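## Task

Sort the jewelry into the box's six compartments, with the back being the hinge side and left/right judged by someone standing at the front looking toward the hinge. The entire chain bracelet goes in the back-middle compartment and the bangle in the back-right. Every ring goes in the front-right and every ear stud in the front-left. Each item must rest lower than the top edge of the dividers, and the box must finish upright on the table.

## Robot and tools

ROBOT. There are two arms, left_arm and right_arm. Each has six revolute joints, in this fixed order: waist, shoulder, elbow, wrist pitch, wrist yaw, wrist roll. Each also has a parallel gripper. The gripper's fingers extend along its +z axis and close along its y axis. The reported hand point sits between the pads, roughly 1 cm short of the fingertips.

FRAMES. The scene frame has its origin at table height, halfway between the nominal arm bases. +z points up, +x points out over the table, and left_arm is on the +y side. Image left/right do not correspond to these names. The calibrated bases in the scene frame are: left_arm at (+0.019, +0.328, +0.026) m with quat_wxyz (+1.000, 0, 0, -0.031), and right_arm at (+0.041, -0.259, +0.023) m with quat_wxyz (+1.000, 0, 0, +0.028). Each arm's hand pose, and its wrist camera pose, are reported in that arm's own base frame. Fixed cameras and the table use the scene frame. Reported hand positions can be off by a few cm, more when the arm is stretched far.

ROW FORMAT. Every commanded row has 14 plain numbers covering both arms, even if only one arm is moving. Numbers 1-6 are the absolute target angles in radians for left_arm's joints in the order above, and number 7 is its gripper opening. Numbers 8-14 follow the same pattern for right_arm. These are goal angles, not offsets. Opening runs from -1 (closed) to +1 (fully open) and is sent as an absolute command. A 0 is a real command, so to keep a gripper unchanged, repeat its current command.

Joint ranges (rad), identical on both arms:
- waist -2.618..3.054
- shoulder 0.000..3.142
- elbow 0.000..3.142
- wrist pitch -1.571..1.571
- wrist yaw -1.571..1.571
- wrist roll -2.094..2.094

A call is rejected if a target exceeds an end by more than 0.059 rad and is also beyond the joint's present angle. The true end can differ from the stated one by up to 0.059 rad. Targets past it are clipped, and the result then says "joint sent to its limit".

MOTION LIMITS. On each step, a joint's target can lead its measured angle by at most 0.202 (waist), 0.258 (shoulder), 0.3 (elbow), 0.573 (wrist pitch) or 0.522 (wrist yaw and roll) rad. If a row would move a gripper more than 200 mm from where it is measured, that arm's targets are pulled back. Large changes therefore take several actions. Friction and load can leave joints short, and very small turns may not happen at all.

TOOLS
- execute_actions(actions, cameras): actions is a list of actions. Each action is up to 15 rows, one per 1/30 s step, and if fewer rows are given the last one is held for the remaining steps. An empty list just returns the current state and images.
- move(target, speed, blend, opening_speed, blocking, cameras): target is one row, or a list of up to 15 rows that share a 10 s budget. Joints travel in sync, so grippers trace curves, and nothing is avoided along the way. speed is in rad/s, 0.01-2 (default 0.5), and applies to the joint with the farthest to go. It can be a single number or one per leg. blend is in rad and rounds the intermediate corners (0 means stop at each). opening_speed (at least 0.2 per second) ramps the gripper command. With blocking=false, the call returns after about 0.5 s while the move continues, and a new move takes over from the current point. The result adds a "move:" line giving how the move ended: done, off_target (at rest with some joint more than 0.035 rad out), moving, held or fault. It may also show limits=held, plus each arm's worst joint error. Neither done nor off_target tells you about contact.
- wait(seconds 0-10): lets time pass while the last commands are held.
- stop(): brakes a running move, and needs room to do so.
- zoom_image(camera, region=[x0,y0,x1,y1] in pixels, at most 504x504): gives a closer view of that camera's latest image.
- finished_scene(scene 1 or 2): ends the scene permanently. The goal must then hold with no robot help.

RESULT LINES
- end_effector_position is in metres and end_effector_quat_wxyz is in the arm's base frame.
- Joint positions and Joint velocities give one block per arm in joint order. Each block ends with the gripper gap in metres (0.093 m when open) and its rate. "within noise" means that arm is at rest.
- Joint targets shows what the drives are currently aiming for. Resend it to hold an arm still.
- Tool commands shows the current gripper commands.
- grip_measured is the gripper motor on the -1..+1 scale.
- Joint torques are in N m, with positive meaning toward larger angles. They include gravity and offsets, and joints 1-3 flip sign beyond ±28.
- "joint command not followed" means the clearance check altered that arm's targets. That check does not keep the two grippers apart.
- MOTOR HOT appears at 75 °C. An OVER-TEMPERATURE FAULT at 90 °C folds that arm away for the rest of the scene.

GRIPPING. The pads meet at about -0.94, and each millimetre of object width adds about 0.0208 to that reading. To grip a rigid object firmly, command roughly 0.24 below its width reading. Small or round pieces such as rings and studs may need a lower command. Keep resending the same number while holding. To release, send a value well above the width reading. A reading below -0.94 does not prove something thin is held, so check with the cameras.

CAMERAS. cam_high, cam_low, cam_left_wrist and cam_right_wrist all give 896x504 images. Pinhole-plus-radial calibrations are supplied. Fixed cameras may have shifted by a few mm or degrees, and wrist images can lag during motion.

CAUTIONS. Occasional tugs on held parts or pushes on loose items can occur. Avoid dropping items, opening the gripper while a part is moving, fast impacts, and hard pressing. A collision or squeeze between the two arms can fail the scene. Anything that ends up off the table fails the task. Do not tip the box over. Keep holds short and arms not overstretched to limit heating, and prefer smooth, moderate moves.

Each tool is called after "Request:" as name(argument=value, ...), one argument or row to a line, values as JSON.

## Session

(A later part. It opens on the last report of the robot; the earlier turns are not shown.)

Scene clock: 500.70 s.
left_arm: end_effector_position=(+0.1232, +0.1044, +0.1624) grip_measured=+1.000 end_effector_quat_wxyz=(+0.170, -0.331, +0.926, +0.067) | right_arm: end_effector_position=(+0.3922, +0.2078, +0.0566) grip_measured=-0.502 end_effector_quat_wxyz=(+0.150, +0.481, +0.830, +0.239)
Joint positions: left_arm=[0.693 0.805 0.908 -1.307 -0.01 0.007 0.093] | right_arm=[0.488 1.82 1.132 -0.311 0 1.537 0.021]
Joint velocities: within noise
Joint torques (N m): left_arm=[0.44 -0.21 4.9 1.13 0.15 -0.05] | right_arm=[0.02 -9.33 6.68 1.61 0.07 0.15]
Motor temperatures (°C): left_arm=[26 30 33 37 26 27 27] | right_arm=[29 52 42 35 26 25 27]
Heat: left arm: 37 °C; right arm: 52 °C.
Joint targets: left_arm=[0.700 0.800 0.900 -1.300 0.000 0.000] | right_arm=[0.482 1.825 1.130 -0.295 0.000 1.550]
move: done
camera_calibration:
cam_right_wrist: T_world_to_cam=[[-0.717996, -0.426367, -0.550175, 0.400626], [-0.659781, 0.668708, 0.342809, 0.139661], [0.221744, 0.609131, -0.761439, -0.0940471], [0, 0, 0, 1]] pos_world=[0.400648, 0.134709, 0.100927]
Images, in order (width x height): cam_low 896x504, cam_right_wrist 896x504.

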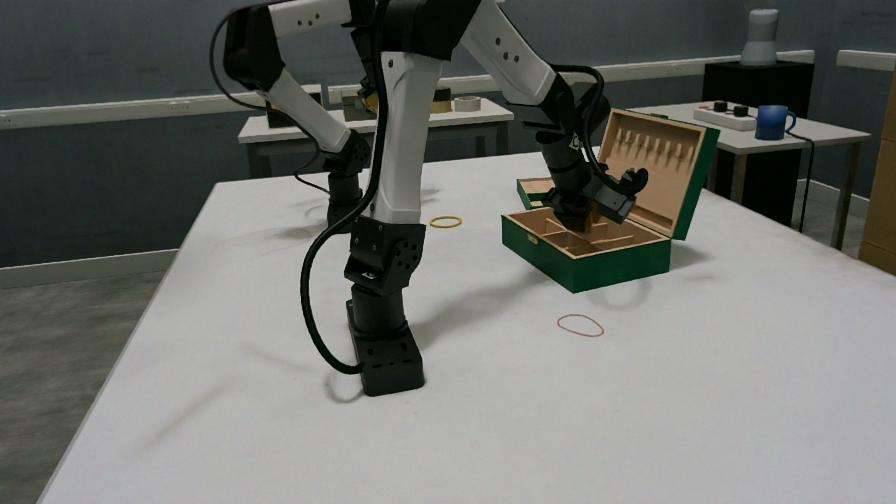

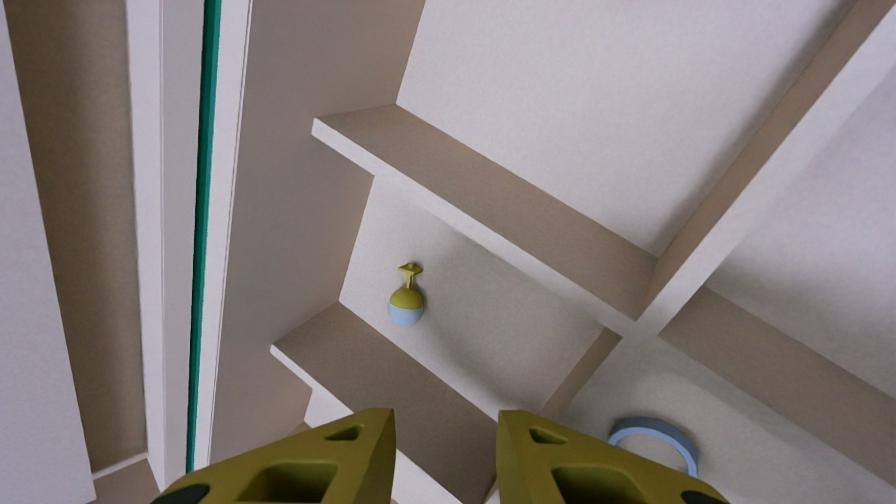

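Request:
move(
  target=[
    [0.7,0.8,0.9,-1.3,0,0,1,0.48,1.70,1.2,-0.4,0,1.4,-0.4],
    [0.7,0.8,0.9,-1.3,0,0,1,0.2,1.4,1.5,-1.2,0,0,-0.4],
    [0.7,0.8,0.9,-1.3,0,0,1,-0.3,1.6,1.5,-1.45,0,-1.85,-0.4],
  ],
  speed=[0.4,0.8,0.9],
  blend=[0.05,0.2,0],
  cameras=["cam_low","cam_right_wrist"],
)

Request:
zoom_image(
  camera="cam_low",
  region=[460, 130, 620, 290],
)

Scene clock: 670.50 s.
left_arm: end_effector_position=(+0.1232, +0.1044, +0.1624) grip_measured=+1.000 end_effector_quat_wxyz=(+0.170, -0.331, +0.926, +0.067) | right_arm: end_effector_position=(+0.2697, -0.0822, +0.1686) grip_measured=-0.402 end_effector_quat_wxyz=(-0.008, +0.697, -0.717, +0.014)
Joint positions: left_arm=[0.693 0.805 0.908 -1.307 -0.01 0.007 0.093] | right_arm=[-0.296 1.587 1.48 -1.431 0 -1.837 0.026]
Joint velocities: within noise
Joint torques (N m): left_arm=[0.43 -0.2 4.89 1.13 0.16 -0.05] | right_arm=[0.12 -5.74 8.39 0.12 -0.05 -0.11]
Motor temperatures (°C): left_arm=[26 30 33 37 26 27 27] | right_arm=[29 52 42 36 26 25 27]
Heat: left arm: 37 °C; right arm: 52 °C.
Joint targets: left_arm=[0.700 0.800 0.900 -1.300 0.000 0.000] | right_arm=[-0.300 1.600 1.500 -1.450 0.000 -1.850]
move: done
camera_calibration:
cam_right_wrist: T_world_to_cam=[[0.99953, -0.0226797, 0.020615, -0.275668], [-0.029466, -0.896151, 0.442771, -0.101135], [0.00843224, -0.44317, -0.896398, 0.188898], [0, 0, 0, 1]] pos_world=[0.270965, -0.0131705, 0.219791]
Images, in order (width x height): cam_low 896x504, cam_right_wrist 896x504.

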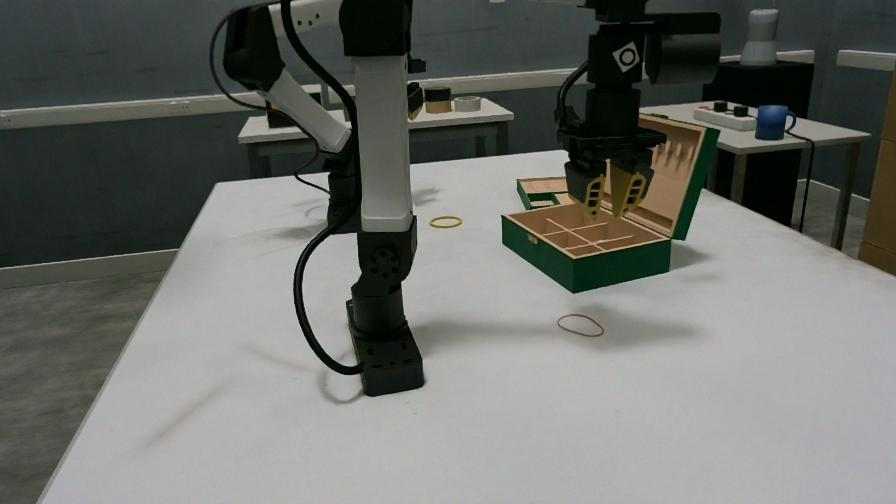

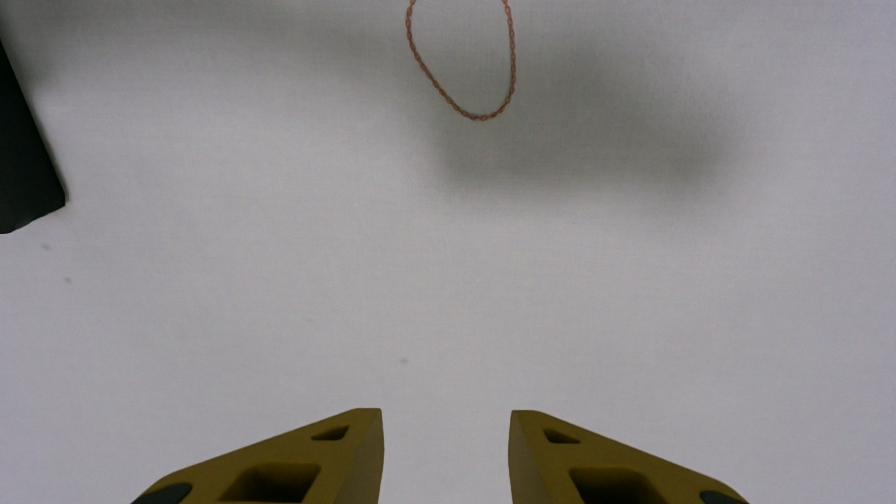

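Scaled by 3.150 from the camera's 896x504 image, which has a finer 1280x720 frame.

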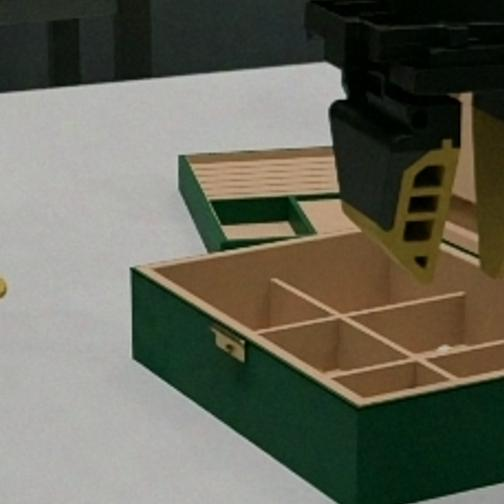

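Request:
move(
  target=[0.7,0.8,0.9,-1.3,0,0,1,-0.3,1.6,1.5,-1.45,0,-0.75,-0.4],
  speed=0.9,
  cameras=["cam_low"],
)

Request:
zoom_image(
  camera="cam_low",
  region=[560, 100, 700, 240],
)

Request:
move(
  target=[0.7,0.8,0.9,-1.3,0,0,1,-0.3,1.6,1.5,-1.45,0,-2.05,-0.4],
  speed=0.9,
  cameras=["cam_low"],
)

Request:
zoom_image(
  camera="cam_low",
  region=[560, 100, 700, 240],
)

Scene clock: 696.57 s.
left_arm: end_effector_position=(+0.1232, +0.1044, +0.1624) grip_measured=+1.000 end_effector_quat_wxyz=(+0.170, -0.331, +0.926, +0.067) | right_arm: end_effector_position=(+0.2692, -0.0821, +0.1686) grip_measured=-0.402 end_effector_quat_wxyz=(+0.013, -0.231, +0.973, -0.008)
Joint positions: left_arm=[0.693 0.805 0.908 -1.307 -0.01 0.007 0.093] | right_arm=[-0.296 1.587 1.48 -1.434 0 -0.763 0.026]
Joint velocities: within noise
Joint torques (N m): left_arm=[0.43 -0.18 4.9 1.13 0.16 -0.05] | right_arm=[0.12 -5.81 8.46 0.23 -0.03 0.14]
Motor temperatures (°C): left_arm=[26 30 33 37 26 27 27] | right_arm=[29 49 42 34 26 25 27]
Heat: left arm: 37 °C; right arm: 49 °C.
Joint targets: left_arm=[0.700 0.800 0.900 -1.300 0.000 0.000] | right_arm=[-0.300 1.600 1.500 -1.450 0.000 -0.750]
move: done
Images, in order (width x height): cam_low 896x504.

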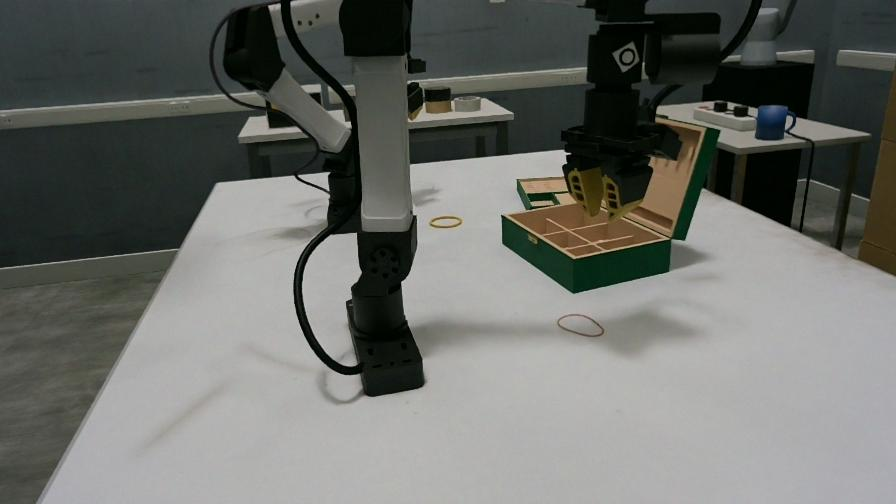

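Scaled by 3.600 from the camera's 896x504 image, which has a finer 1280x720 frame.

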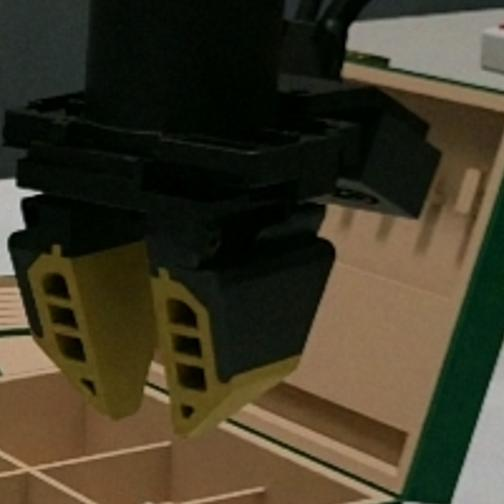

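Scene clock: 698.93 s.
left_arm: end_effector_position=(+0.1232, +0.1044, +0.1624) grip_measured=+1.000 end_effector_quat_wxyz=(+0.170, -0.331, +0.926, +0.067) | right_arm: end_effector_position=(+0.2691, -0.0821, +0.1686) grip_measured=-0.402 end_effector_quat_wxyz=(-0.006, +0.765, -0.644, +0.014)
Joint positions: left_arm=[0.693 0.805 0.908 -1.307 -0.01 0.007 0.093] | right_arm=[-0.296 1.587 1.48 -1.434 0 -2.037 0.026]
Joint velocities: within noise
Joint torques (N m): left_arm=[0.43 -0.2 4.89 1.13 0.15 -0.05] | right_arm=[0.12 -5.71 8.38 0.14 -0.05 -0.09]
Motor temperatures (°C): left_arm=[26 30 33 37 26 27 27] | right_arm=[29 49 42 34 26 25 27]
Heat: left arm: 37 °C; right arm: 49 °C.
Joint targets: left_arm=[0.700 0.800 0.900 -1.300 0.000 0.000] | right_arm=[-0.300 1.600 1.500 -1.450 0.000 -2.050]
move: done
Images, in order (width x height): cam_low 896x504.

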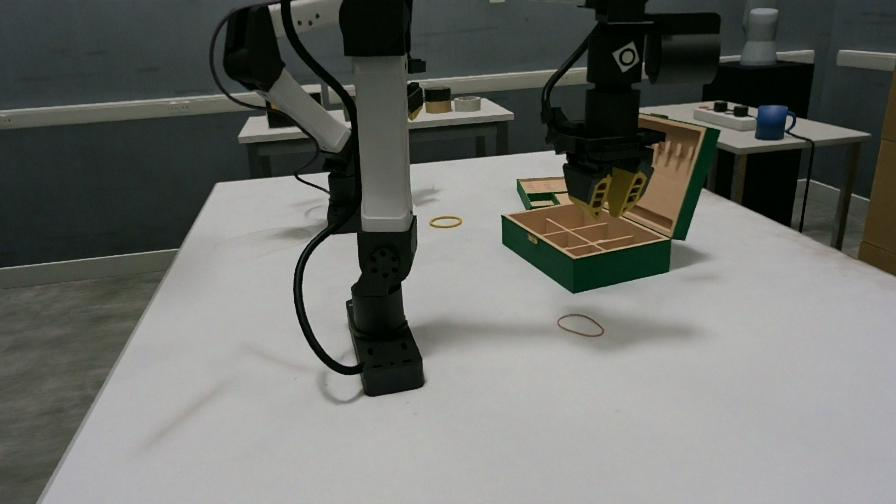

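Scaled by 3.600 from the camera's 896x504 image, which has a finer 1280x720 frame.

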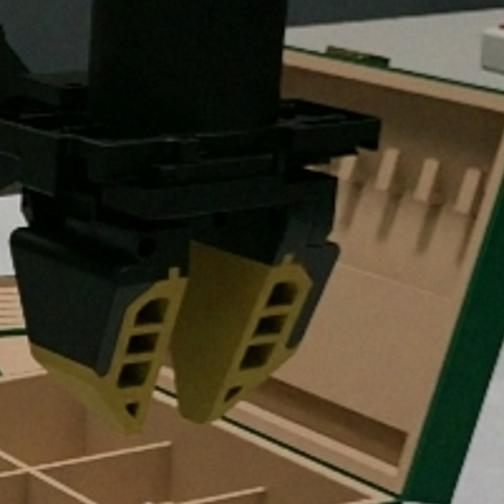

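Request:
move(
  target=[
    [0.7,0.8,0.9,-1.3,0,0,1,0.1,1.5,1.5,-1.2,0,0,-0.5],
    [0.7,0.8,0.9,-1.3,0,0,1,0.494,1.6,1.7,-0.95,0,1.5,-0.5],
    [0.7,0.8,0.9,-1.3,0,0,1,0.494,2.218,1.835,-0.91,0,1.55,-0.5],
  ],
  speed=[0.9,0.9,0.5],
  blend=[0.2,0.1,0],
  cameras=["cam_right_wrist","cam_low"],
)

Request:
zoom_image(
  camera="cam_low",
  region=[500, 60, 740, 300],
)

Scene clock: 754.23 s.
left_arm: end_effector_position=(+0.1232, +0.1044, +0.1624) grip_measured=+1.000 end_effector_quat_wxyz=(+0.170, -0.331, +0.926, +0.067) | right_arm: end_effector_position=(+0.4294, +0.2290, +0.0521) grip_measured=-0.498 end_effector_quat_wxyz=(+0.066, +0.496, +0.859, +0.106)
Joint positions: left_arm=[0.693 0.805 0.908 -1.307 -0.01 0.007 0.093] | right_arm=[0.49 2.208 1.814 -0.925 0 1.537 0.021]
Joint velocities: within noise
Joint torques (N m): left_arm=[0.43 -0.21 4.9 1.13 0.15 -0.05] | right_arm=[0.81 -12.41 8.83 0.97 0.08 0.17]
Motor temperatures (°C): left_arm=[26 30 33 37 26 27 27] | right_arm=[29 47 44 33 26 25 27]
Heat: left arm: 37 °C; right arm: 47 °C.
Joint targets: left_arm=[0.700 0.800 0.900 -1.300 0.000 0.000] | right_arm=[0.494 2.218 1.835 -0.910 0.000 1.550]
move: done
camera_calibration:
cam_right_wrist: T_world_to_cam=[[-0.832742, -0.489689, -0.25835, 0.482487], [-0.553488, 0.724632, 0.410559, 0.0895945], [-0.0138379, 0.484884, -0.874469, 0.0168734], [0, 0, 0, 1]] pos_world=[0.45161, 0.163164, 0.102622]
Images, in order (width x height): cam_low 896x504, cam_right_wrist 896x504.

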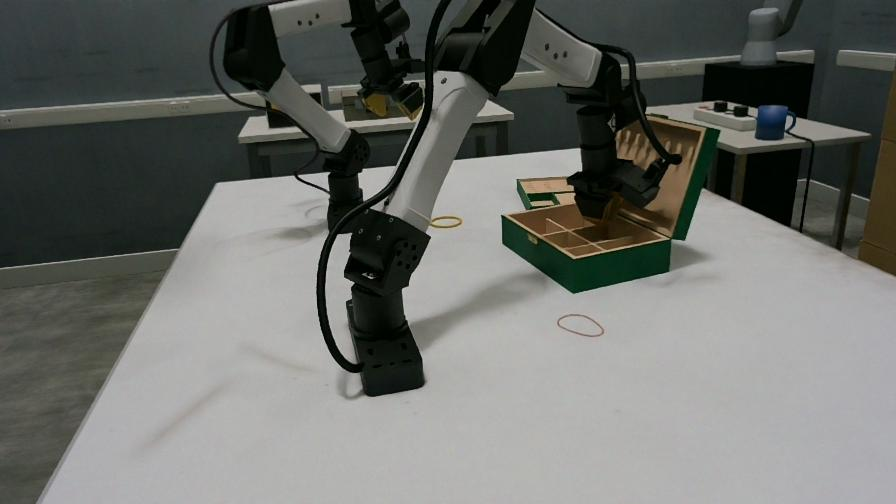

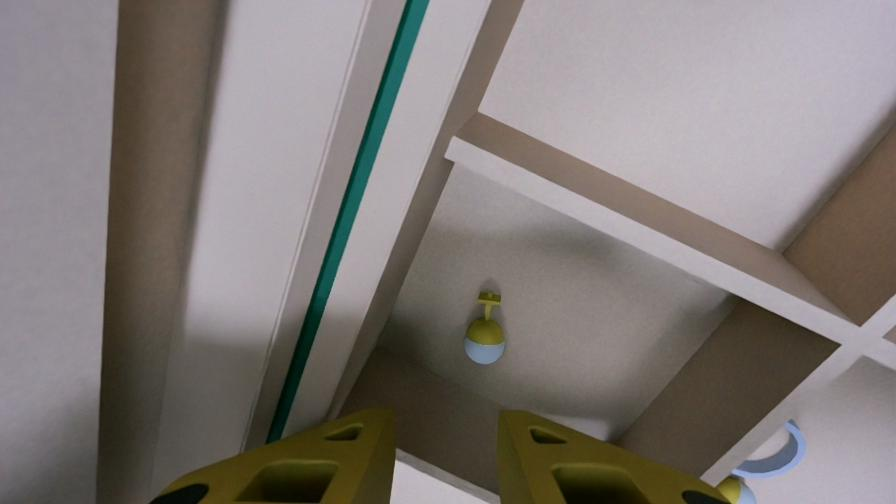

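Scaled by 2.100 from the camera's 896x504 image, which has a finer 1280x720 frame.

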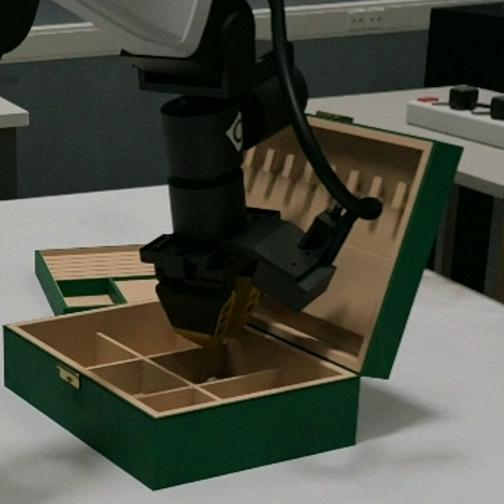

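Request:
move(
  target=[0.7,0.8,0.9,-1.3,0,0,1,0.511,2.235,1.779,-0.838,0,1.55,-0.52],
  speed=0.25,
  cameras=["cam_right_wrist"],
)

Scene clock: 768.83 s.
left_arm: end_effector_position=(+0.1232, +0.1044, +0.1624) grip_measured=+1.000 end_effector_quat_wxyz=(+0.170, -0.331, +0.926, +0.067) | right_arm: end_effector_position=(+0.4310, +0.2376, +0.0486) grip_measured=-0.518 end_effector_quat_wxyz=(+0.073, +0.490, +0.861, +0.118)
Joint positions: left_arm=[0.693 0.805 0.908 -1.307 -0.01 0.007 0.093] | right_arm=[0.504 2.208 1.793 -0.877 0 1.539 0.02]
Joint velocities: within noise
Joint torques (N m): left_arm=[0.44 -0.2 4.9 1.13 0.16 -0.05] | right_arm=[1.09 -10.85 5.57 1.28 0.09 0.14]
Motor temperatures (°C): left_arm=[26 30 33 37 26 27 27] | right_arm=[29 50 45 33 26 25 27]
Heat: left arm: 37 °C; right arm: 50 °C.
Joint targets: left_arm=[0.700 0.800 0.900 -1.300 0.000 0.000] | right_arm=[0.511 2.235 1.779 -0.838 0.000 1.550]
move: off_target (right_arm); right_arm: the wrist pitch is farthest, 0.039 rad from its target
camera_calibration:
cam_right_wrist: T_world_to_cam=[[-0.820289, -0.496222, -0.284412, 0.484538], [-0.571949, 0.712311, 0.4068, 0.0968156], [0.000726358, 0.496363, -0.868115, 0.000390669], [0, 0, 0, 1]] pos_world=[0.452834, 0.171282, 0.0987628]
Images, in order (width x height): cam_right_wrist 896x504.

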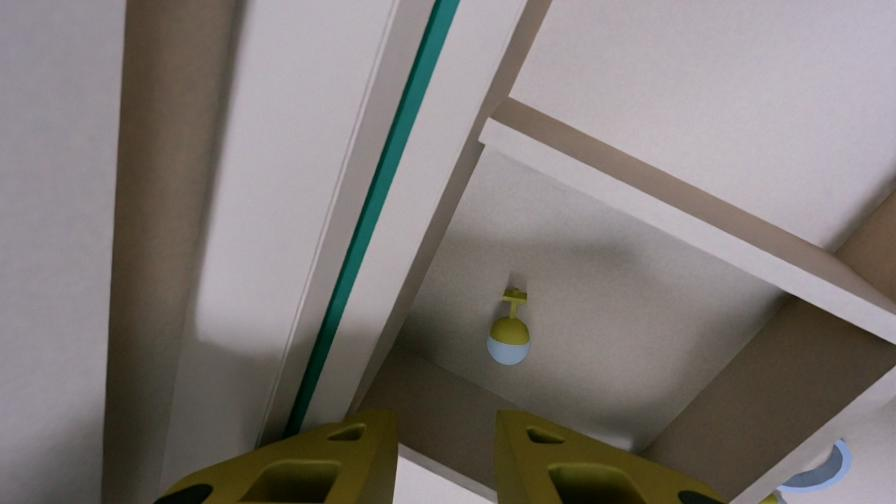

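Request:
move(
  target=[
    [0.7,0.8,0.9,-1.3,0,0,1,0.511,2.150,1.86,-0.99,0,1.55,-0.55],
    [0.7,0.8,0.9,-1.3,0,0,1,0.519,2.190,1.835,-0.93,0,1.55,-0.55],
  ],
  speed=0.3,
  cameras=["cam_right_wrist"],
)

Scene clock: 810.60 s.
left_arm: end_effector_position=(+0.1232, +0.1044, +0.1624) grip_measured=+1.000 end_effector_quat_wxyz=(+0.170, -0.331, +0.926, +0.067) | right_arm: end_effector_position=(+0.4258, +0.2400, +0.0672) grip_measured=-0.548 end_effector_quat_wxyz=(+0.071, +0.486, +0.863, +0.116)
Joint positions: left_arm=[0.693 0.805 0.908 -1.307 -0.01 0.007 0.093] | right_arm=[0.513 2.188 1.837 -0.947 0 1.54 0.019]
Joint velocities: within noise
Joint torques (N m): left_arm=[0.43 -0.2 4.9 1.13 0.15 -0.05] | right_arm=[0.95 -13.08 6.78 1.03 0.08 0.14]
Motor temperatures (°C): left_arm=[26 30 33 37 26 27 27] | right_arm=[29 53 43 33 26 25 27]
Heat: left arm: 37 °C; right arm: 53 °C.
Joint targets: left_arm=[0.700 0.800 0.900 -1.300 0.000 0.000] | right_arm=[0.519 2.190 1.835 -0.930 0.000 1.550]
move: done
camera_calibration:
cam_right_wrist: T_world_to_cam=[[-0.817322, -0.504164, -0.278934, 0.487058], [-0.576125, 0.708319, 0.407876, 0.0871635], [-0.00806221, 0.494067, -0.869386, 0.0197551], [0, 0, 0, 1]] pos_world=[0.44846, 0.174057, 0.11748]
Images, in order (width x height): cam_right_wrist 896x504.

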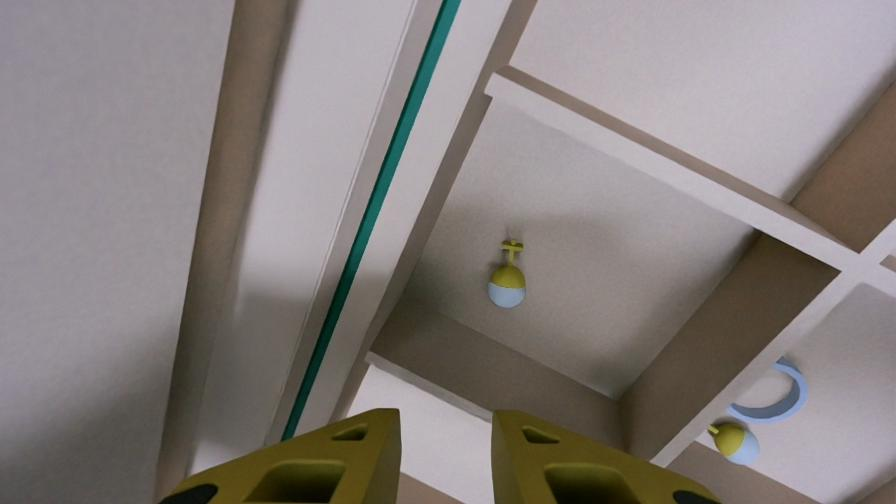

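Request:
move(
  target=[0.7,0.8,0.9,-1.3,0,0,1,0.525,2.208,1.733,-0.822,0,1.55,-0.52],
  speed=0.25,
  cameras=["cam_right_wrist"],
)

Scene clock: 825.00 s.
left_arm: end_effector_position=(+0.1232, +0.1044, +0.1624) grip_measured=+1.000 end_effector_quat_wxyz=(+0.170, -0.331, +0.926, +0.067) | right_arm: end_effector_position=(+0.4238, +0.2421, +0.0447) grip_measured=-0.522 end_effector_quat_wxyz=(+0.074, +0.483, +0.864, +0.122)
Joint positions: left_arm=[0.693 0.805 0.908 -1.307 -0.01 0.007 0.093] | right_arm=[0.519 2.188 1.742 -0.839 0 1.54 0.02]
Joint velocities: within noise
Joint torques (N m): left_arm=[0.43 -0.21 4.9 1.13 0.16 -0.05] | right_arm=[0.99 -11.32 6 1.1 0.08 0.14]
Motor temperatures (°C): left_arm=[26 30 33 37 26 27 27] | right_arm=[29 60 43 33 26 25 27]
Heat: left arm: 37 °C; right arm: 60 °C.
Joint targets: left_arm=[0.700 0.800 0.900 -1.300 0.000 0.000] | right_arm=[0.525 2.208 1.733 -0.822 0.000 1.550]
move: done
camera_calibration:
cam_right_wrist: T_world_to_cam=[[-0.811116, -0.506942, -0.29172, 0.47886], [-0.584885, 0.702316, 0.405785, 0.0990148], [-0.00082948, 0.499761, -0.866163, -0.00551393], [0, 0, 0, 1]] pos_world=[0.446319, 0.17597, 0.0947387]
Images, in order (width x height): cam_right_wrist 896x504.

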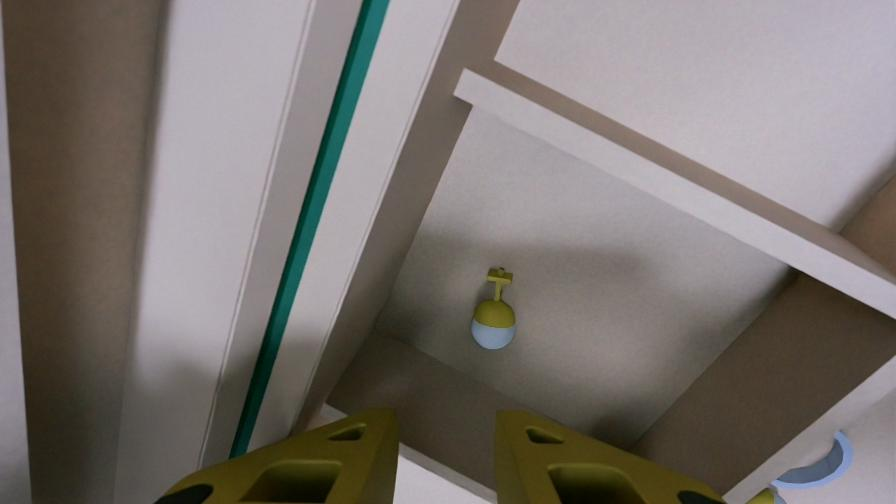

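Request:
move(
  target=[0.7,0.8,0.9,-1.3,0,0,1,0.529,2.250,1.70,-0.785,0,1.55,-0.52],
  speed=0.2,
  cameras=["cam_right_wrist"],
)

Scene clock: 834.93 s.
left_arm: end_effector_position=(+0.1232, +0.1044, +0.1624) grip_measured=+1.000 end_effector_quat_wxyz=(+0.170, -0.331, +0.926, +0.067) | right_arm: end_effector_position=(+0.4211, +0.2427, +0.0343) grip_measured=-0.522 end_effector_quat_wxyz=(+0.070, +0.482, +0.865, +0.117)
Joint positions: left_arm=[0.693 0.805 0.908 -1.307 -0.01 0.007 0.093] | right_arm=[0.523 2.2 1.724 -0.821 0 1.54 0.02]
Joint velocities: within noise
Joint torques (N m): left_arm=[0.43 -0.2 4.9 1.13 0.15 -0.05] | right_arm=[1.01 -8.51 4.57 1.24 0.06 0.15]
Motor temperatures (°C): left_arm=[26 30 33 37 26 27 27] | right_arm=[29 61 43 33 26 25 27]
Heat: left arm: 37 °C; right arm: 61 °C.
Joint targets: left_arm=[0.700 0.800 0.900 -1.300 0.000 0.000] | right_arm=[0.529 2.250 1.700 -0.785 0.000 1.550]
move: off_target (right_arm); right_arm: the shoulder is farthest, 0.050 rad from its target
camera_calibration:
cam_right_wrist: T_world_to_cam=[[-0.812384, -0.511883, -0.2793, 0.475192], [-0.582989, 0.702715, 0.407817, 0.100245], [-0.0124863, 0.494133, -0.869297, -0.00838066], [0, 0, 0, 1]] pos_world=[0.444375, 0.17694, 0.0845542]
Images, in order (width x height): cam_right_wrist 896x504.

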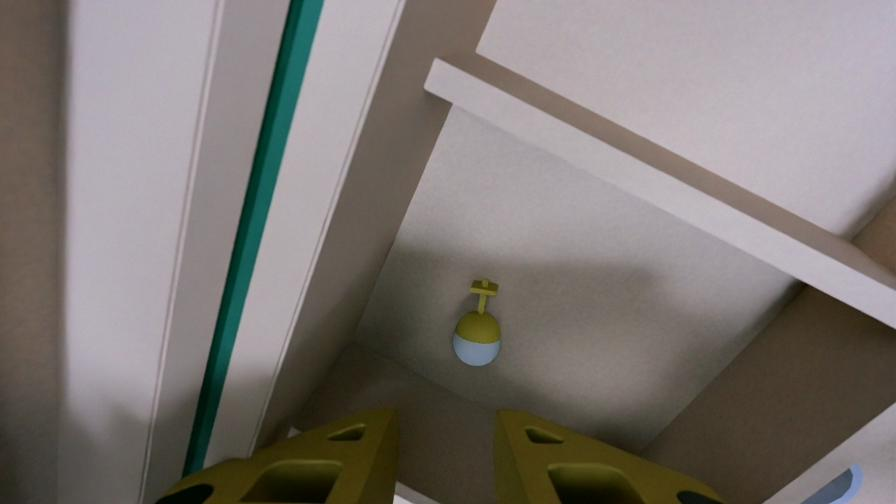

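Request:
move(
  target=[
    [0.7,0.8,0.9,-1.3,0,0,1,0.526,2.180,1.76,-0.86,0,1.55,-0.52],
    [0.7,0.8,0.9,-1.3,0,0,1,0.513,2.180,1.75,-0.86,0,1.55,-0.52],
    [0.7,0.8,0.9,-1.3,0,0,1,0.513,2.250,1.70,-0.785,0,1.55,-0.52],
  ],
  speed=0.25,
  cameras=["cam_right_wrist"],
)

Scene clock: 851.27 s.
left_arm: end_effector_position=(+0.1232, +0.1044, +0.1624) grip_measured=+1.000 end_effector_quat_wxyz=(+0.170, -0.331, +0.926, +0.067) | right_arm: end_effector_position=(+0.4219, +0.2406, +0.0339) grip_measured=-0.522 end_effector_quat_wxyz=(+0.070, +0.484, +0.864, +0.115)
Joint positions: left_arm=[0.693 0.805 0.908 -1.307 -0.01 0.007 0.093] | right_arm=[0.518 2.202 1.725 -0.824 0 1.54 0.02]
Joint velocities: within noise
Joint torques (N m): left_arm=[0.43 -0.2 4.9 1.13 0.15 -0.05] | right_arm=[0.03 -8.68 4.46 1.27 0.07 0.14]
Motor temperatures (°C): left_arm=[26 30 33 37 26 27 27] | right_arm=[29 59 42 33 26 25 27]
Heat: left arm: 37 °C; right arm: 59 °C.
Joint targets: left_arm=[0.700 0.800 0.900 -1.300 0.000 0.000] | right_arm=[0.513 2.250 1.700 -0.785 0.000 1.550]
move: off_target (right_arm); right_arm: the shoulder is farthest, 0.048 rad from its target
camera_calibration:
cam_right_wrist: T_world_to_cam=[[-0.815364, -0.508526, -0.276737, 0.475064], [-0.57882, 0.705916, 0.408227, 0.0998232], [-0.0122413, 0.493035, -0.869924, -0.00751852], [0, 0, 0, 1]] pos_world=[0.445038, 0.174823, 0.0841767]
Images, in order (width x height): cam_right_wrist 896x504.

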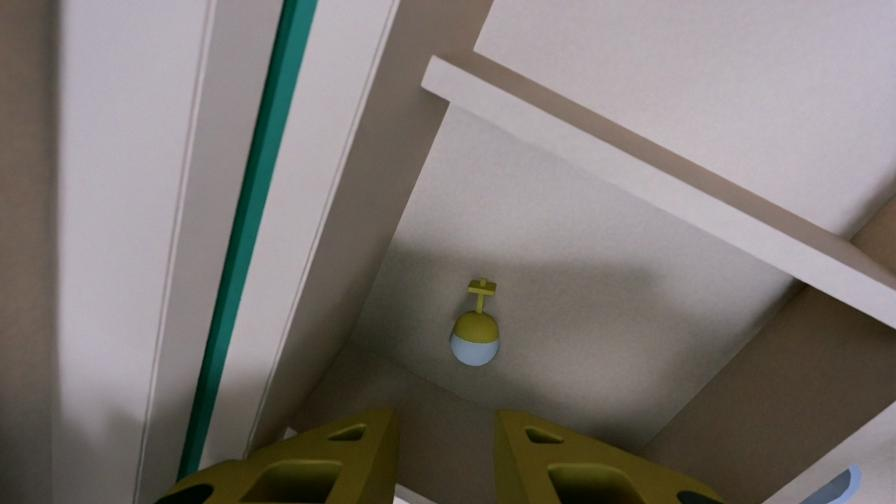

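Request:
move(
  target=[
    [0.7,0.8,0.9,-1.3,0,0,1,0.518,2.160,1.775,-0.88,0,1.55,-0.52],
    [0.7,0.8,0.9,-1.3,0,0,1,0.494,2.160,1.775,-0.88,0,1.55,-0.52],
    [0.7,0.8,0.9,-1.3,0,0,1,0.494,2.215,1.72,-0.81,0,1.55,-0.52],
  ],
  speed=0.25,
  cameras=["cam_right_wrist"],
)

Scene clock: 868.27 s.
left_arm: end_effector_position=(+0.1232, +0.1044, +0.1624) grip_measured=+1.000 end_effector_quat_wxyz=(+0.170, -0.331, +0.926, +0.067) | right_arm: end_effector_position=(+0.4260, +0.2321, +0.0389) grip_measured=-0.522 end_effector_quat_wxyz=(+0.070, +0.493, +0.860, +0.115)
Joint positions: left_arm=[0.693 0.805 0.908 -1.307 -0.01 0.007 0.093] | right_arm=[0.499 2.196 1.736 -0.842 -0.001 1.54 0.02]
Joint velocities: within noise
Joint torques (N m): left_arm=[0.43 -0.18 4.92 1.13 0.15 -0.05] | right_arm=[0.08 -11.4 5.33 1.18 0.1 0.15]
Motor temperatures (°C): left_arm=[26 30 33 37 26 27 27] | right_arm=[29 56 42 33 26 25 27]
Heat: left arm: 37 °C; right arm: 56 °C.
Joint targets: left_arm=[0.700 0.800 0.900 -1.300 0.000 0.000] | right_arm=[0.494 2.215 1.720 -0.810 0.000 1.550]
move: done
camera_calibration:
cam_right_wrist: T_world_to_cam=[[-0.825562, -0.492383, -0.275693, 0.475973], [-0.564297, 0.716725, 0.409726, 0.0973504], [-0.00414578, 0.493827, -0.869551, -0.0025859], [0, 0, 0, 1]] pos_world=[0.447869, 0.165865, 0.0890871]
Images, in order (width x height): cam_right_wrist 896x504.

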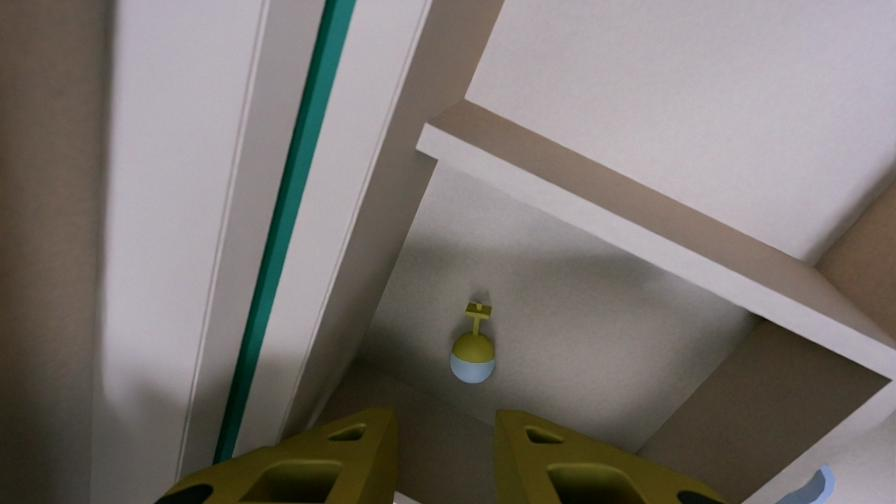

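Request:
move(
  target=[0.7,0.8,0.9,-1.3,0,0,1,0.494,2.258,1.69,-0.757,0,1.55,-0.52],
  speed=0.2,
  cameras=["cam_right_wrist"],
)

Scene clock: 877.33 s.
left_arm: end_effector_position=(+0.1232, +0.1044, +0.1624) grip_measured=+1.000 end_effector_quat_wxyz=(+0.170, -0.331, +0.926, +0.067) | right_arm: end_effector_position=(+0.4325, +0.2344, +0.0305) grip_measured=-0.522 end_effector_quat_wxyz=(+0.080, +0.493, +0.857, +0.125)
Joint positions: left_arm=[0.693 0.805 0.908 -1.307 -0.01 0.007 0.093] | right_arm=[0.499 2.207 1.713 -0.779 0.006 1.541 0.02]
Joint velocities: within noise
Joint torques (N m): left_arm=[0.44 -0.2 4.9 1.13 0.15 -0.05] | right_arm=[0.08 -8.51 4.68 1.14 0.05 0.13]
Motor temperatures (°C): left_arm=[26 30 33 37 26 27 27] | right_arm=[29 56 42 33 26 25 27]
Heat: left arm: 37 °C; right arm: 56 °C.
Joint targets: left_arm=[0.700 0.800 0.900 -1.300 0.000 0.000] | right_arm=[0.494 2.258 1.690 -0.757 0.000 1.550]
move: off_target (right_arm); right_arm: the shoulder is farthest, 0.051 rad from its target
camera_calibration:
cam_right_wrist: T_world_to_cam=[[-0.819106, -0.487646, -0.302102, 0.477108], [-0.57325, 0.715281, 0.399696, 0.107401], [0.0211773, 0.500574, -0.865435, -0.0236464], [0, 0, 0, 1]] pos_world=[0.452871, 0.167675, 0.0807433]
Images, in order (width x height): cam_right_wrist 896x504.

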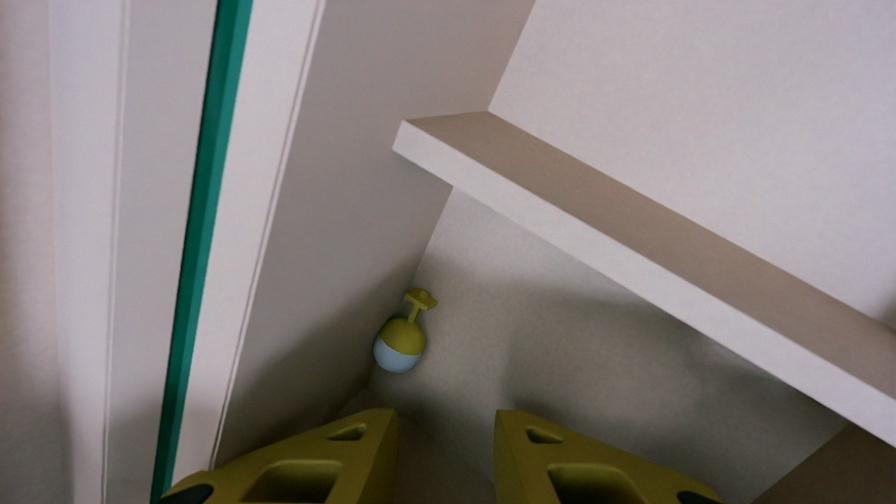

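Request:
move(
  target=[
    [0.7,0.8,0.9,-1.3,0,0,1,0.494,2.12,1.80,-0.88,0,1.55,-0.6],
    [0.7,0.8,0.9,-1.3,0,0,1,0.494,1.5,1.6,-0.8,0,0.6,-1],
    [0.7,0.8,0.9,-1.3,0,0,1,0.49,1.5,1.45,-0.65,0,-1.6,-1],
    [0.7,0.8,0.9,-1.3,0,0,1,0.484,2.066,1.52,-0.56,0,-1.92,-1],
  ],
  speed=[0.3,0.8,1.0,0.5],
  blend=[0.05,0.1,0.1,0],
  cameras=["cam_right_wrist","cam_low"],
)

Request:
zoom_image(
  camera="cam_low",
  region=[500, 60, 740, 300],
)

Scene clock: 923.10 s.
left_arm: end_effector_position=(+0.1232, +0.1044, +0.1624) grip_measured=+1.000 end_effector_quat_wxyz=(+0.170, -0.331, +0.926, +0.067) | right_arm: end_effector_position=(+0.4277, +0.2299, +0.0485) grip_measured=-0.973 end_effector_quat_wxyz=(-0.167, +0.910, -0.354, +0.138)
Joint positions: left_arm=[0.693 0.805 0.908 -1.307 -0.01 0.007 0.093] | right_arm=[0.491 2.057 1.499 -0.576 -0.008 -1.907 0]
Joint velocities: within noise
Joint torques (N m): left_arm=[0.44 -0.21 4.9 1.13 0.15 -0.05] | right_arm=[-0.09 -11.26 8.94 1.34 0.03 -0.05]
Motor temperatures (°C): left_arm=[26 30 33 37 26 27 27] | right_arm=[29 54 42 34 26 25 27]
Heat: left arm: 37 °C; right arm: 54 °C.
Joint targets: left_arm=[0.700 0.800 0.900 -1.300 0.000 0.000] | right_arm=[0.484 2.066 1.520 -0.560 0.000 -1.920]
move: done; blend cut to 0 rad at target 2
camera_calibration:
cam_right_wrist: T_world_to_cam=[[0.597203, 0.700035, 0.391535, -0.436015], [0.485834, -0.704115, 0.517868, -0.0317314], [0.638212, -0.119051, -0.7606, -0.132292], [0, 0, 0, 1]] pos_world=[0.360236, 0.267134, 0.0865266]
Images, in order (width x height): cam_low 896x504, cam_right_wrist 896x504.

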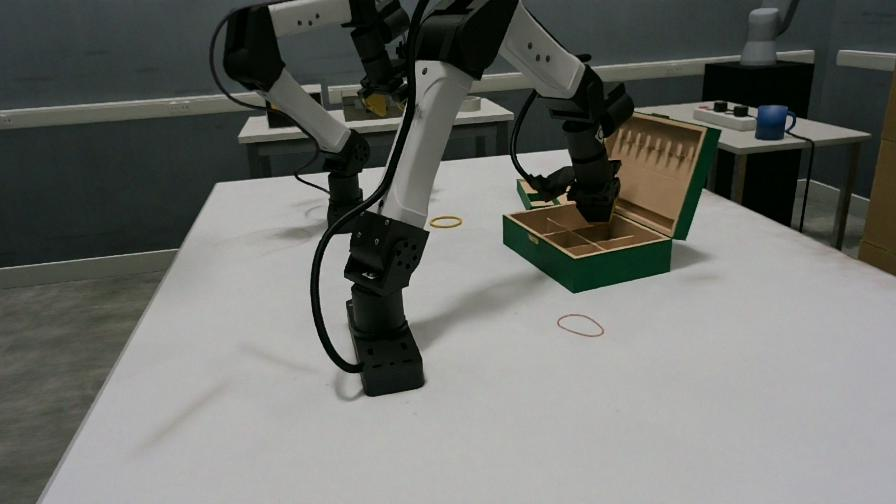

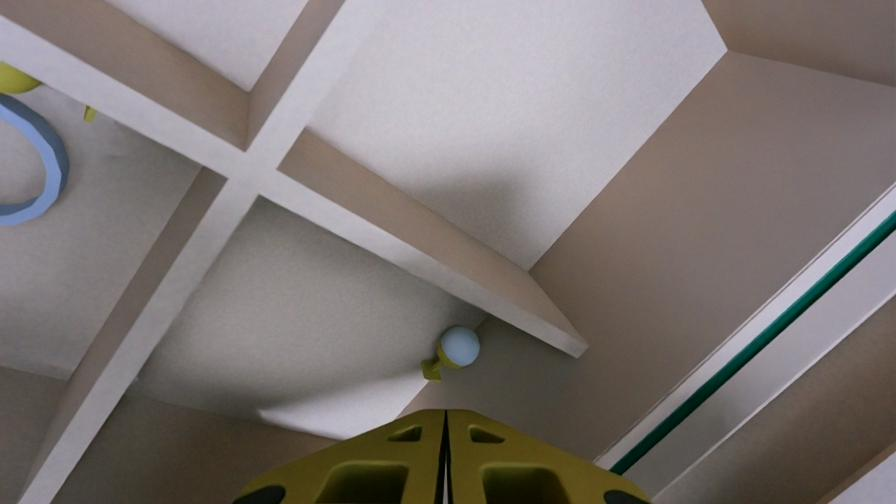

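Scaled by 2.100 from the camera's 896x504 image, which has a finer 1280x720 frame.

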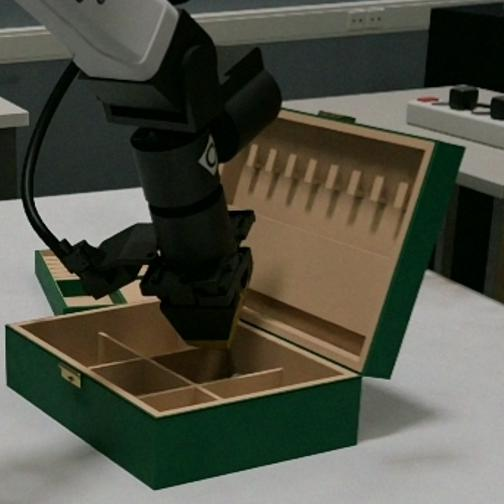

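Request:
move(
  target=[0.7,0.8,0.9,-1.3,0,0,1,0.484,2.066,1.52,-0.56,0,-1.22,-1],
  speed=0.6,
  cameras=["cam_right_wrist"],
)

Scene clock: 934.27 s.
left_arm: end_effector_position=(+0.1232, +0.1044, +0.1624) grip_measured=+1.000 end_effector_quat_wxyz=(+0.170, -0.331, +0.926, +0.067) | right_arm: end_effector_position=(+0.4280, +0.2300, +0.0486) grip_measured=-0.973 end_effector_quat_wxyz=(-0.204, +0.741, -0.635, +0.075)
Joint positions: left_arm=[0.693 0.805 0.908 -1.307 -0.01 0.007 0.093] | right_arm=[0.491 2.057 1.499 -0.574 -0.008 -1.232 0]
Joint velocities: within noise
Joint torques (N m): left_arm=[0.43 -0.2 4.9 1.13 0.16 -0.05] | right_arm=[-0.08 -11.32 8.96 1.37 0.03 0.17]
Motor temperatures (°C): left_arm=[26 30 33 37 26 27 27] | right_arm=[29 54 43 34 26 25 27]
Heat: left arm: 37 °C; right arm: 54 °C.
Joint targets: left_arm=[0.700 0.800 0.900 -1.300 0.000 0.000] | right_arm=[0.484 2.066 1.520 -0.560 0.000 -1.220]
move: done
camera_calibration:
cam_right_wrist: T_world_to_cam=[[0.913197, 0.118671, 0.389858, -0.43779], [0.0121897, -0.964188, 0.264941, 0.242988], [0.407337, -0.237191, -0.881939, -0.000457386], [0, 0, 0, 1]] pos_world=[0.397012, 0.28613, 0.105895]
Images, in order (width x height): cam_right_wrist 896x504.

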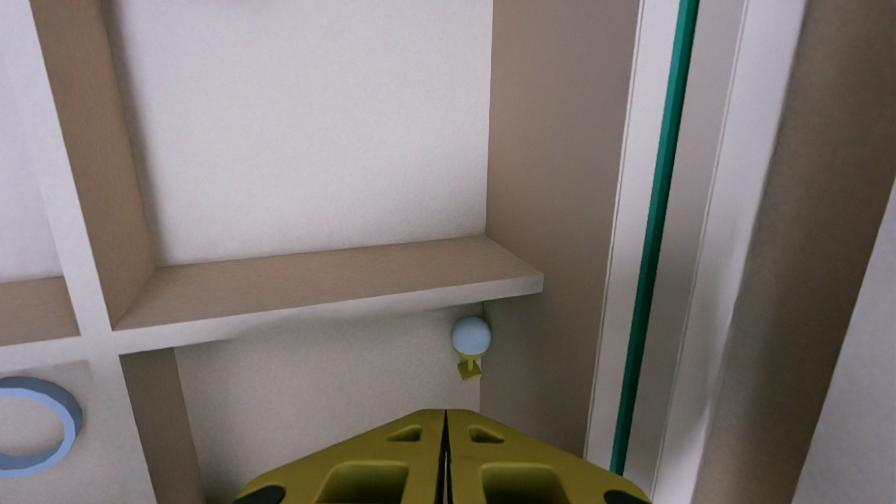

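Request:
move(
  target=[
    [0.7,0.8,0.9,-1.3,0,0,1,0.481,2.123,1.594,-0.564,0,-1.22,-1],
    [0.7,0.8,0.9,-1.3,0,0,1,0.481,2.141,1.562,-0.515,0,-1.22,-1],
  ],
  speed=0.15,
  cameras=["cam_right_wrist"],
)

Scene clock: 1003.73 s.
left_arm: end_effector_position=(+0.1232, +0.1044, +0.1624) grip_measured=+1.000 end_effector_quat_wxyz=(+0.170, -0.331, +0.926, +0.067) | right_arm: end_effector_position=(+0.4446, +0.2372, +0.0520) grip_measured=-0.973 end_effector_quat_wxyz=(-0.216, +0.737, -0.635, +0.080)
Joint positions: left_arm=[0.693 0.805 0.908 -1.307 -0.01 0.007 0.093] | right_arm=[0.488 2.101 1.568 -0.572 -0.008 -1.23 0]
Joint velocities: left_arm=[within noise] | right_arm=[-0.012 -0.017 -0.022 0.051 0.154 0.037 0]
Joint torques (N m): left_arm=[0.43 -0.2 4.9 1.13 0.16 -0.05] | right_arm=[-0.06 -8.85 6.49 1.88 0.03 0.17]
Motor temperatures (°C): left_arm=[26 30 33 37 26 27 27] | right_arm=[29 57 48 35 26 25 27]
Heat: left arm: 37 °C; right arm: 57 °C.
Joint targets: left_arm=[0.700 0.800 0.900 -1.300 0.000 0.000] | right_arm=[0.481 2.141 1.562 -0.515 0.000 -1.220]
move: off_target (right_arm); right_arm: the wrist pitch is farthest, 0.057 rad from its target
camera_calibration:
cam_right_wrist: T_world_to_cam=[[0.904238, 0.108496, 0.413017, -0.449977], [0.00111328, -0.967781, 0.251789, 0.255228], [0.427028, -0.227218, -0.875225, -0.0139914], [0, 0, 0, 1]] pos_world=[0.412577, 0.292646, 0.109339]
Images, in order (width x height): cam_right_wrist 896x504.

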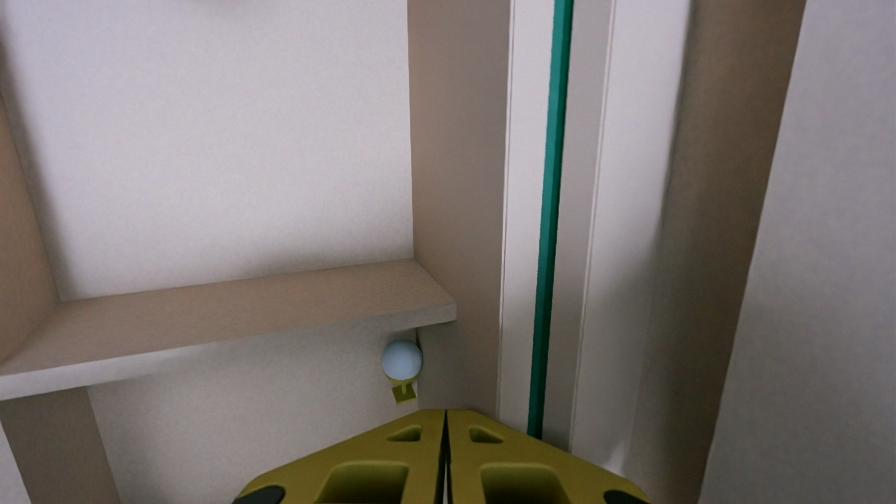

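Request:
move(
  target=[
    [0.7,0.8,0.9,-1.3,0,0,1,0.481,2.066,1.60,-0.60,0,-1.22,-1],
    [0.7,0.8,0.9,-1.3,0,0,1,0.464,2.05,1.57,-0.57,0,-1.22,-0.65],
    [0.7,0.8,0.9,-1.3,0,0,1,0.462,2.094,1.548,-0.548,0,-1.22,-0.65],
  ],
  speed=0.3,
  cameras=["cam_right_wrist"],
)

Scene clock: 1044.47 s.
left_arm: end_effector_position=(+0.1232, +0.1044, +0.1624) grip_measured=+1.000 end_effector_quat_wxyz=(+0.170, -0.331, +0.926, +0.067) | right_arm: end_effector_position=(+0.4495, +0.2296, +0.0592) grip_measured=-0.653 end_effector_quat_wxyz=(-0.224, +0.730, -0.640, +0.086)
Joint positions: left_arm=[0.693 0.805 0.908 -1.307 -0.01 0.007 0.093] | right_arm=[0.47 2.084 1.564 -0.567 -0.007 -1.23 0.014]
Joint velocities: within noise
Joint torques (N m): left_arm=[0.44 -0.2 4.89 1.13 0.15 -0.06] | right_arm=[-0.2 -11.64 5.61 1.52 0.03 0.17]
Motor temperatures (°C): left_arm=[26 30 33 37 26 27 27] | right_arm=[29 56 44 37 26 25 27]
Heat: left arm: 37 °C; right arm: 56 °C.
Joint targets: left_arm=[0.700 0.800 0.900 -1.300 0.000 0.000] | right_arm=[0.462 2.094 1.548 -0.548 0.000 -1.220]
move: done
camera_calibration:
cam_right_wrist: T_world_to_cam=[[0.89939, 0.0888389, 0.428024, -0.450754], [-0.0204714, -0.969499, 0.244241, 0.256624], [0.436667, -0.22843, -0.870139, -0.0158599], [0, 0, 0, 1]] pos_world=[0.417583, 0.285218, 0.116455]
Images, in order (width x height): cam_right_wrist 896x504.

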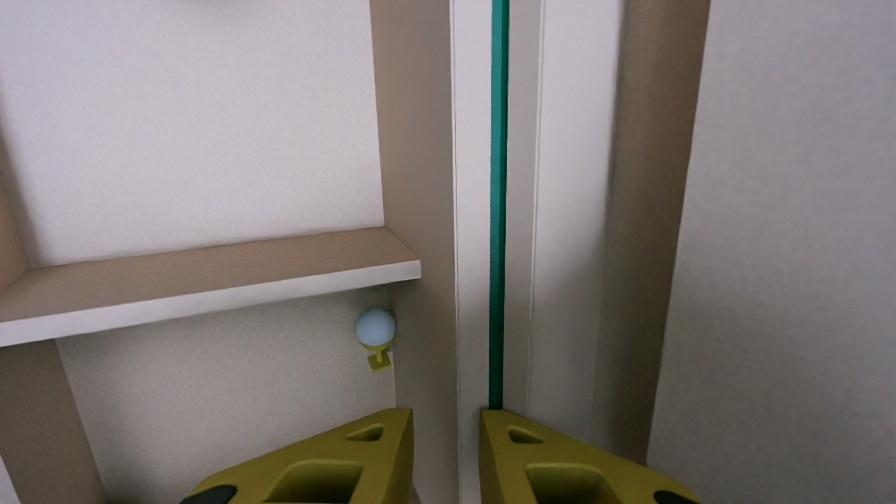

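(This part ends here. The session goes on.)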